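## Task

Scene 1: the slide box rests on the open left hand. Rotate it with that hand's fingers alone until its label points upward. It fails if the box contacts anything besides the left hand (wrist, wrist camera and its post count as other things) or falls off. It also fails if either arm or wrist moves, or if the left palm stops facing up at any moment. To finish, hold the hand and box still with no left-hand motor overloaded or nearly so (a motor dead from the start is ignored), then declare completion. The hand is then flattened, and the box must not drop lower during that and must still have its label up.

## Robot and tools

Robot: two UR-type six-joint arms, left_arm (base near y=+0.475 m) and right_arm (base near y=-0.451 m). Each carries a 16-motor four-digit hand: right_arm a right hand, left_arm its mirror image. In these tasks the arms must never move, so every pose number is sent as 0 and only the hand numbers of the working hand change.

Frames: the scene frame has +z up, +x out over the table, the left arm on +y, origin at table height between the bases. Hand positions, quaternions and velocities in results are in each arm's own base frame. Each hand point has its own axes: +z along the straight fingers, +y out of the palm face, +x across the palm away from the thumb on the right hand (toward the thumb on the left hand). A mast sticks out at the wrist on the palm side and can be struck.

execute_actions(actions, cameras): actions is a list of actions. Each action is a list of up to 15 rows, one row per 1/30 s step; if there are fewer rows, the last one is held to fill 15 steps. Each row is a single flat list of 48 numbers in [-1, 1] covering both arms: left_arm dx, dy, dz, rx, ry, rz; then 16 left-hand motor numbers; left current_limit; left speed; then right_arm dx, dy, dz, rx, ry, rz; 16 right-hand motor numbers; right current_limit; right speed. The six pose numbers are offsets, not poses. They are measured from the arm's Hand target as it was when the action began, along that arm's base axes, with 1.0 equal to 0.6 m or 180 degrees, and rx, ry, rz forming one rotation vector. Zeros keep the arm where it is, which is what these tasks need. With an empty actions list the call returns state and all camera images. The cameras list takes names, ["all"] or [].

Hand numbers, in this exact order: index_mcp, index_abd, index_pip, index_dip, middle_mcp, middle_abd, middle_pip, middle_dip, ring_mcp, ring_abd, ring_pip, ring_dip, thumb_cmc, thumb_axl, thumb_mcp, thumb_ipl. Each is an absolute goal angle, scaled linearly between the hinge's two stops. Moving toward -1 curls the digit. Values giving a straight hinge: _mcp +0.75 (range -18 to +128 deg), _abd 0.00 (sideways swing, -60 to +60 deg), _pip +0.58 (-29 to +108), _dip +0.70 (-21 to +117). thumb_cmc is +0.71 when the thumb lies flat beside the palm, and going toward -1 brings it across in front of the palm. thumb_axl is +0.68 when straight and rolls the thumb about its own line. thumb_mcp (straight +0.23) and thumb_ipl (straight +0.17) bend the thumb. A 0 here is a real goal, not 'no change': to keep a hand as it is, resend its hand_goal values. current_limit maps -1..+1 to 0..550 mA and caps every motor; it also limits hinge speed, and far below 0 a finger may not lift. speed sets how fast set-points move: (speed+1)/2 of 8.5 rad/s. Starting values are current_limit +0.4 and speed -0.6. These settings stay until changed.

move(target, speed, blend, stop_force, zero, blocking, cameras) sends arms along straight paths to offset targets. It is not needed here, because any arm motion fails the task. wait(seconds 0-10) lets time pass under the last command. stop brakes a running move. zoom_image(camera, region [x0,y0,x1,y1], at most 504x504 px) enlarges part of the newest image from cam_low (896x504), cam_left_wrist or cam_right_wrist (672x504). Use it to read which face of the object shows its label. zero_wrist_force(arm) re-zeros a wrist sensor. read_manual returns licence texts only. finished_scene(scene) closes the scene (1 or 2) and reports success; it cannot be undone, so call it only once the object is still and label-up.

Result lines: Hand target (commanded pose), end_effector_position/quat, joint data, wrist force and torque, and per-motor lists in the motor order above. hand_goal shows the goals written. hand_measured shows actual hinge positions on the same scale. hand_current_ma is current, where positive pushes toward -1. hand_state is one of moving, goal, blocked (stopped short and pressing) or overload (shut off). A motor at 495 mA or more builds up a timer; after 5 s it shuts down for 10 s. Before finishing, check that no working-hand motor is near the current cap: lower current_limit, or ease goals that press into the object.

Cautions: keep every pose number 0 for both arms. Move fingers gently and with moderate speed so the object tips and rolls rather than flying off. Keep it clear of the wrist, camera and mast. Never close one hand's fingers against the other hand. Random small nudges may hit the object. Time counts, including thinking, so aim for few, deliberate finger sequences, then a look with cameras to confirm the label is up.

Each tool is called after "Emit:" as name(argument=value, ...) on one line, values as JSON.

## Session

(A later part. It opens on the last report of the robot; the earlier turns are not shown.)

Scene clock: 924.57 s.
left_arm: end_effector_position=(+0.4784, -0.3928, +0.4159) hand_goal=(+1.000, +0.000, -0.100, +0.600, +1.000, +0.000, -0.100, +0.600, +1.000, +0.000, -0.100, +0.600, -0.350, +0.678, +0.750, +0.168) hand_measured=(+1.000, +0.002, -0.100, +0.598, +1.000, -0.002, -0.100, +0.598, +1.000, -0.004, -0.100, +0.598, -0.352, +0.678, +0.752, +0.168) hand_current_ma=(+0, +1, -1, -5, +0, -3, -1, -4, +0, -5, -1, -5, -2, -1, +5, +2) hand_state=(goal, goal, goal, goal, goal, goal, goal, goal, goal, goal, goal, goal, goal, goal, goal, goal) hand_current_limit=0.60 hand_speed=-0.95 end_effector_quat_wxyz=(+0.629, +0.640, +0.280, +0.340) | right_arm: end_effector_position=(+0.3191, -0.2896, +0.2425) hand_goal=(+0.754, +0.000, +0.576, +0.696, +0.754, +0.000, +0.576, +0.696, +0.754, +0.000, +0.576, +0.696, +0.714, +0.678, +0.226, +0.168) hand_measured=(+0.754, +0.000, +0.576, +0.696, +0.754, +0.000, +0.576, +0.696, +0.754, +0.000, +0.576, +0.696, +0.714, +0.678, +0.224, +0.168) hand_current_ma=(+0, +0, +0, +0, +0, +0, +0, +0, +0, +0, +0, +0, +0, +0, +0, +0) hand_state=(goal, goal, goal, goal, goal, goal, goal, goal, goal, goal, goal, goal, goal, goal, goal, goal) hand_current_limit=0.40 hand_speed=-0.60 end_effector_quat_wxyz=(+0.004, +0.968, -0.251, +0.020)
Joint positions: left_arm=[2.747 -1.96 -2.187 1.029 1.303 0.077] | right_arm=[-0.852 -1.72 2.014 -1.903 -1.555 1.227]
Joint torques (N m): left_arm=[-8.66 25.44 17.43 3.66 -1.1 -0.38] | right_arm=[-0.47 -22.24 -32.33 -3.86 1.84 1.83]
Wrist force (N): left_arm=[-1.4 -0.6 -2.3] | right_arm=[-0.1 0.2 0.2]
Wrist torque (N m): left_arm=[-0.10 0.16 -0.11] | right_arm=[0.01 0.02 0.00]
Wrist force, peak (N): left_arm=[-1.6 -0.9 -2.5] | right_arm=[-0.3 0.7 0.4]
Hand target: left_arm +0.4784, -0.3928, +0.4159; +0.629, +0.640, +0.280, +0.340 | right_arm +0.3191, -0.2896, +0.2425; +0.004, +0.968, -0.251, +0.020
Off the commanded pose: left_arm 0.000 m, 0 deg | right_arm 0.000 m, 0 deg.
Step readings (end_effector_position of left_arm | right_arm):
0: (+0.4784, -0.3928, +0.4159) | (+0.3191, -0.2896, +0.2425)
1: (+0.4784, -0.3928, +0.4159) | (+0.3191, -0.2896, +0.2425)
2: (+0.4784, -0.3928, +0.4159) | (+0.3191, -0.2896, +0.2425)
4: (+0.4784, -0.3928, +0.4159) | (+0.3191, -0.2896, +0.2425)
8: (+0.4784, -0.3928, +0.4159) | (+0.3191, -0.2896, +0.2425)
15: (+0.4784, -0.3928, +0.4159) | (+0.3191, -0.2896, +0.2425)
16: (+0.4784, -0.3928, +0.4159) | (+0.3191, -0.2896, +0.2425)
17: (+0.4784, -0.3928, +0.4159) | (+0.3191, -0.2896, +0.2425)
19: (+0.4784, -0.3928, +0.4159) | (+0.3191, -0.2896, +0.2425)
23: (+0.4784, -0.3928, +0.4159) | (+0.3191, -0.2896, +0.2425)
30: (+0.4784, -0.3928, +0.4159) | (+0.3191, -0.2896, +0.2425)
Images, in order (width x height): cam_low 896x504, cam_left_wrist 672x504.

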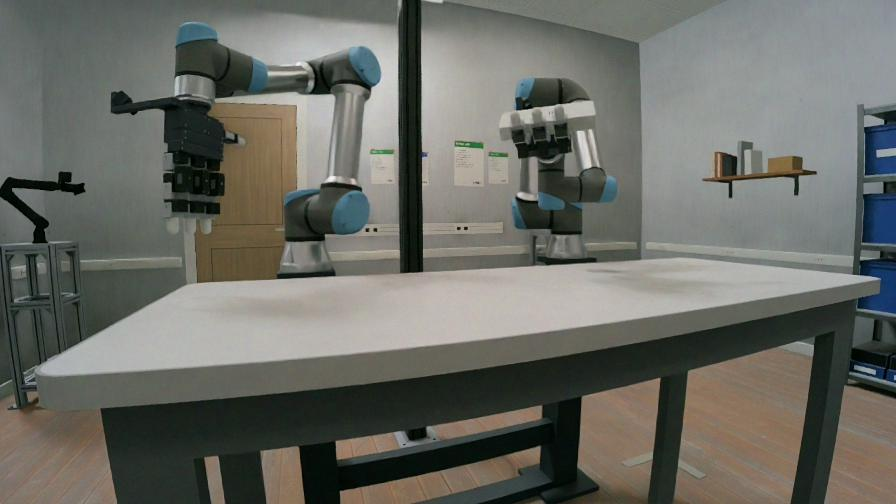

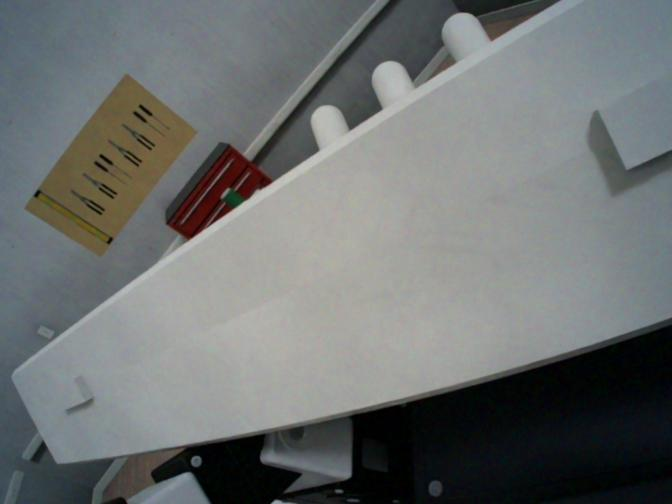

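Continue swinging the thumb down to the side and flatten fingers.

Emit:
execute_actions(actions=[[[0,0,0,0,0,0,1.0,0,0.2,0.65,1.0,0,0.2,0.65,1.0,0,0.2,0.65,0.0,0.677,0.6,0.168,0.6,-0.94,0,0,0,0,0,0,0.754,0,0.576,0.696,0.754,0,0.576,0.696,0.754,0,0.576,0.696,0.714,0.678,0.226,0.168,0.4,-0.6]],[[0,0,0,0,0,0,0.9,0,0.5,0.696,0.9,0,0.5,0.696,0.9,0,0.5,0.696,0.35,0.677,0.4,0.168,0.6,-0.94,0,0,0,0,0,0,0.754,0,0.576,0.696,0.754,0,0.576,0.696,0.754,0,0.576,0.696,0.714,0.678,0.226,0.168,0.4,-0.6]]], cameras=["cam_left_wrist","cam_low"])

Emit:
zoom_image(camera="cam_low", region=[465, 80, 605, 165])

Scene clock: 933.77 s.
left_arm: end_effector_position=(+0.4784, -0.3928, +0.4159) hand_goal=(+0.900, +0.000, +0.500, +0.696, +0.900, +0.000, +0.500, +0.696, +0.900, +0.000, +0.500, +0.696, +0.350, +0.678, +0.400, +0.168) hand_measured=(+0.924, +0.002, +0.500, +0.694, +0.922, -0.002, +0.500, +0.694, +0.920, -0.004, +0.500, +0.694, +0.356, +0.678, +0.408, +0.168) hand_current_ma=(+79, +1, +0, -5, +72, -3, +0, -4, +59, -5, +0, -4, +14, -1, +28, +2) hand_state=(blocked, goal, goal, goal, blocked, goal, goal, goal, goal, goal, goal, goal, goal, goal, goal, goal) hand_current_limit=0.60 hand_speed=-0.94 end_effector_quat_wxyz=(+0.629, +0.640, +0.280, +0.340) | right_arm: end_effector_position=(+0.3191, -0.2896, +0.2425) hand_goal=(+0.754, +0.000, +0.576, +0.696, +0.754, +0.000, +0.576, +0.696, +0.754, +0.000, +0.576, +0.696, +0.714, +0.678, +0.226, +0.168) hand_measured=(+0.754, +0.000, +0.576, +0.696, +0.754, +0.000, +0.576, +0.696, +0.754, +0.000, +0.576, +0.696, +0.714, +0.678, +0.224, +0.168) hand_current_ma=(+0, +0, +0, +0, +0, +0, +0, +0, +0, +0, +0, +0, +0, +0, +0, +0) hand_state=(goal, goal, goal, goal, goal, goal, goal, goal, goal, goal, goal, goal, goal, goal, goal, goal) hand_current_limit=0.40 hand_speed=-0.60 end_effector_quat_wxyz=(+0.004, +0.968, -0.251, +0.020)
Joint positions: left_arm=[2.747 -1.96 -2.187 1.029 1.303 0.077] | right_arm=[-0.852 -1.72 2.014 -1.903 -1.555 1.227]
Joint torques (N m): left_arm=[-8.8 24.1 18.55 3.65 -1.15 -0.23] | right_arm=[-0.29 -21.8 -32.51 -3.99 1.87 2.07]
Wrist force (N): left_arm=[-1.5 -0.8 -2.3] | right_arm=[-0.1 0.2 0.2]
Wrist torque (N m): left_arm=[-0.10 0.16 -0.15] | right_arm=[0.02 0.02 0.00]
Wrist force, peak (N): left_arm=[-1.7 -0.8 -2.6] | right_arm=[-0.6 0.3 0.1]
Hand target: left_arm +0.4784, -0.3928, +0.4159; +0.629, +0.640, +0.280, +0.340 | right_arm +0.3191, -0.2896, +0.2425; +0.004, +0.968, -0.251, +0.020
Off the commanded pose: left_arm 0.000 m, 0 deg | right_arm 0.000 m, 0 deg.
Step readings (end_effector_position of left_arm | right_arm):
0: (+0.4784, -0.3928, +0.4159) | (+0.3191, -0.2896, +0.2425)
1: (+0.4784, -0.3928, +0.4159) | (+0.3191, -0.2896, +0.2425)
2: (+0.4784, -0.3928, +0.4159) | (+0.3191, -0.2896, +0.2425)
4: (+0.4784, -0.3928, +0.4159) | (+0.3191, -0.2896, +0.2425)
8: (+0.4784, -0.3928, +0.4159) | (+0.3191, -0.2896, +0.2425)
15: (+0.4784, -0.3928, +0.4159) | (+0.3191, -0.2896, +0.2425)
16: (+0.4784, -0.3928, +0.4159) | (+0.3191, -0.2896, +0.2425)
17: (+0.4784, -0.3928, +0.4159) | (+0.3191, -0.2896, +0.2425)
19: (+0.4784, -0.3928, +0.4159) | (+0.3191, -0.2896, +0.2425)
23: (+0.4784, -0.3928, +0.4159) | (+0.3191, -0.2896, +0.2425)
30: (+0.4784, -0.3928, +0.4159) | (+0.3191, -0.2896, +0.2425)
Images, in order (width x height): cam_low 896x504, cam_left_wrist 672x504.

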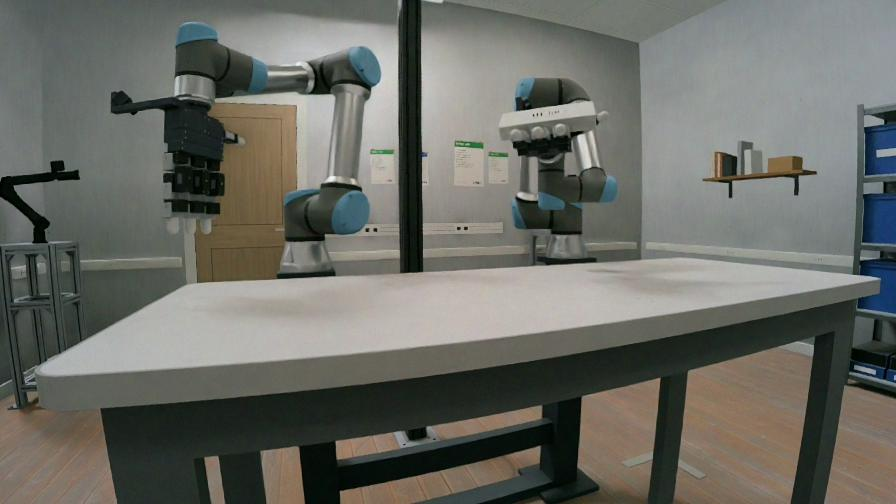

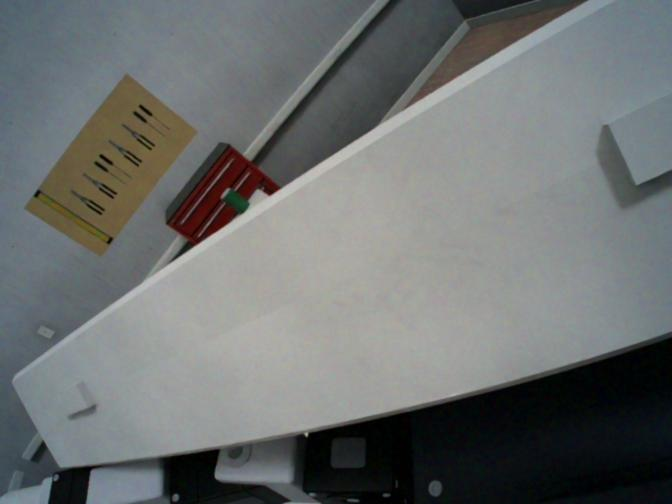

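Scaled by 3.600 from the camera's 896x504 image, which has a finer 1280x720 frame.

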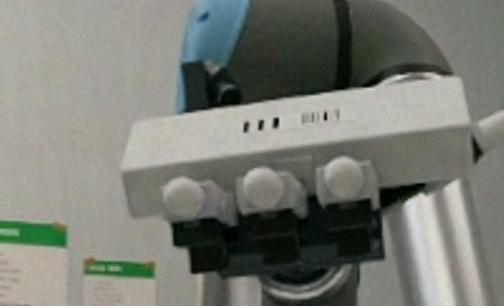

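Emit:
execute_actions(actions=[[[0,0,0,0,0,0,0.8,0,0.576,0.696,0.8,0,0.576,0.696,0.8,0,0.576,0.696,0.6,0.677,0.3,0.168,0.6,-0.95,0,0,0,0,0,0,0.754,0,0.576,0.696,0.754,0,0.576,0.696,0.754,0,0.576,0.696,0.714,0.678,0.226,0.168,0.4,-0.6]],[[0,0,0,0,0,0,0.754,0,0.576,0.696,0.754,0,0.576,0.696,0.754,0,0.576,0.696,0.714,0.678,0.226,0.168,0.6,-0.95,0,0,0,0,0,0,0.754,0,0.576,0.696,0.754,0,0.576,0.696,0.754,0,0.576,0.696,0.714,0.678,0.226,0.168,0.4,-0.6]]], cameras=["cam_left_wrist","cam_low"])

Emit:
zoom_image(camera="cam_low", region=[465, 80, 605, 165])

Scene clock: 943.23 s.
left_arm: end_effector_position=(+0.4784, -0.3928, +0.4159) hand_goal=(+0.754, +0.000, +0.576, +0.696, +0.754, +0.000, +0.576, +0.696, +0.754, +0.000, +0.576, +0.696, +0.714, +0.678, +0.226, +0.168) hand_measured=(+0.780, +0.002, +0.576, +0.694, +0.778, -0.002, +0.576, +0.694, +0.774, -0.004, +0.576, +0.694, +0.722, +0.678, +0.228, +0.168) hand_current_ma=(+81, +1, +0, -5, +78, -3, +0, -4, +61, -5, +0, -4, +18, -1, +5, +2) hand_state=(blocked, goal, goal, goal, blocked, goal, goal, goal, blocked, goal, goal, goal, goal, goal, goal, goal) hand_current_limit=0.60 hand_speed=-0.95 end_effector_quat_wxyz=(+0.629, +0.640, +0.280, +0.340) | right_arm: end_effector_position=(+0.3191, -0.2896, +0.2425) hand_goal=(+0.754, +0.000, +0.576, +0.696, +0.754, +0.000, +0.576, +0.696, +0.754, +0.000, +0.576, +0.696, +0.714, +0.678, +0.226, +0.168) hand_measured=(+0.754, +0.000, +0.576, +0.696, +0.754, +0.000, +0.576, +0.696, +0.754, +0.000, +0.576, +0.696, +0.714, +0.678, +0.224, +0.168) hand_current_ma=(+0, +0, +0, +0, +0, +0, +0, +0, +0, +0, +0, +0, +0, +0, +0, +0) hand_state=(goal, goal, goal, goal, goal, goal, goal, goal, goal, goal, goal, goal, goal, goal, goal, goal) hand_current_limit=0.40 hand_speed=-0.60 end_effector_quat_wxyz=(+0.004, +0.968, -0.251, +0.020)
Joint positions: left_arm=[2.747 -1.96 -2.187 1.029 1.303 0.077] | right_arm=[-0.852 -1.72 2.014 -1.903 -1.555 1.227]
Joint torques (N m): left_arm=[-8.73 25.06 18.17 3.86 -1.25 -0.16] | right_arm=[-0.3 -22.52 -31.91 -3.95 1.73 2.3]
Wrist force (N): left_arm=[-1.6 -0.7 -2.5] | right_arm=[-0.4 0.1 0.4]
Wrist torque (N m): left_arm=[-0.05 0.17 -0.16] | right_arm=[-0.01 0.05 -0.03]
Wrist force, peak (N): left_arm=[-1.5 -1.0 -2.6] | right_arm=[-0.1 0.7 0.3]
Hand target: left_arm +0.4784, -0.3928, +0.4159; +0.629, +0.640, +0.280, +0.340 | right_arm +0.3191, -0.2896, +0.2425; +0.004, +0.968, -0.251, +0.020
Off the commanded pose: left_arm 0.000 m, 0 deg | right_arm 0.000 m, 0 deg.
Step readings (end_effector_position of left_arm | right_arm):
0: (+0.4784, -0.3928, +0.4159) | (+0.3191, -0.2896, +0.2425)
1: (+0.4784, -0.3928, +0.4159) | (+0.3191, -0.2896, +0.2425)
2: (+0.4784, -0.3928, +0.4159) | (+0.3191, -0.2896, +0.2425)
4: (+0.4784, -0.3928, +0.4159) | (+0.3191, -0.2896, +0.2425)
8: (+0.4784, -0.3928, +0.4159) | (+0.3191, -0.2896, +0.2425)
15: (+0.4784, -0.3928, +0.4159) | (+0.3191, -0.2896, +0.2425)
16: (+0.4784, -0.3928, +0.4159) | (+0.3191, -0.2896, +0.2425)
17: (+0.4784, -0.3928, +0.4159) | (+0.3191, -0.2896, +0.2425)
19: (+0.4784, -0.3928, +0.4159) | (+0.3191, -0.2896, +0.2425)
23: (+0.4784, -0.3928, +0.4159) | (+0.3191, -0.2896, +0.2425)
30: (+0.4784, -0.3928, +0.4159) | (+0.3191, -0.2896, +0.2425)
Images, in order (width x height): cam_low 896x504, cam_left_wrist 672x504.

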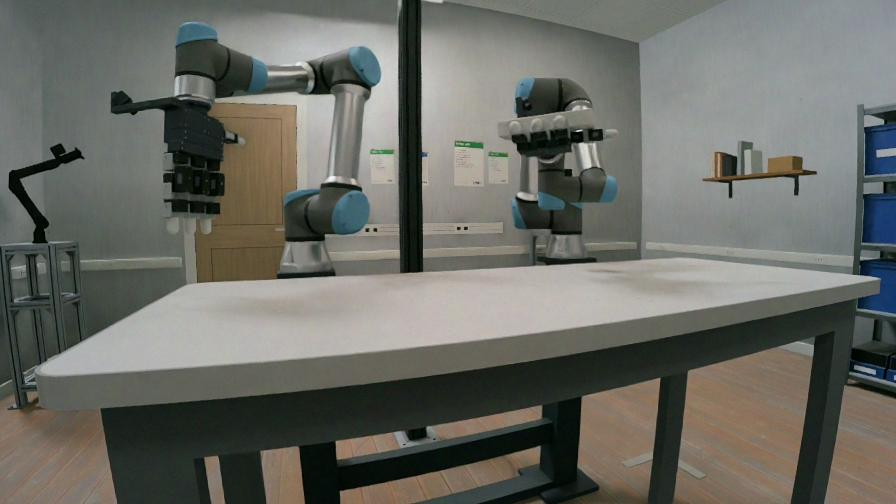

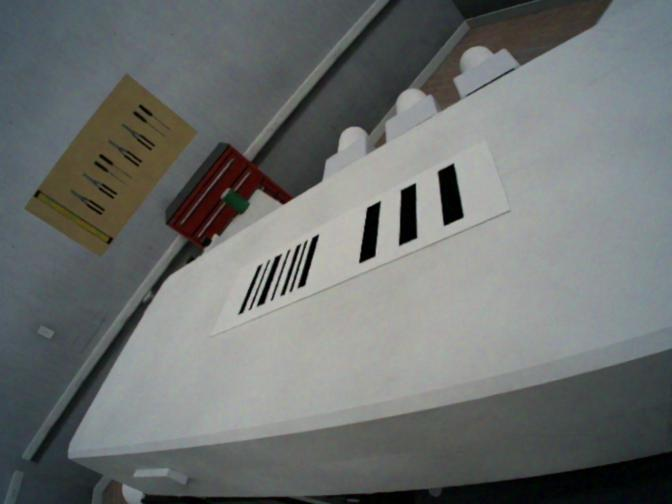

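Scaled by 3.600 from the camera's 896x504 image, which has a finer 1280x720 frame.

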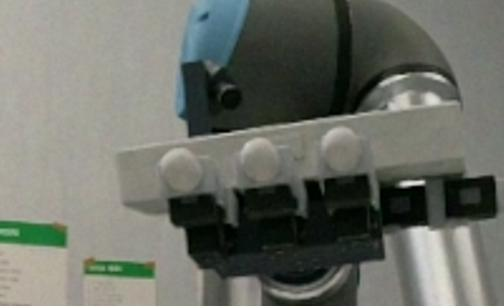

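Emit:
finished_scene(scene=1)

The scene is finished: the task was done.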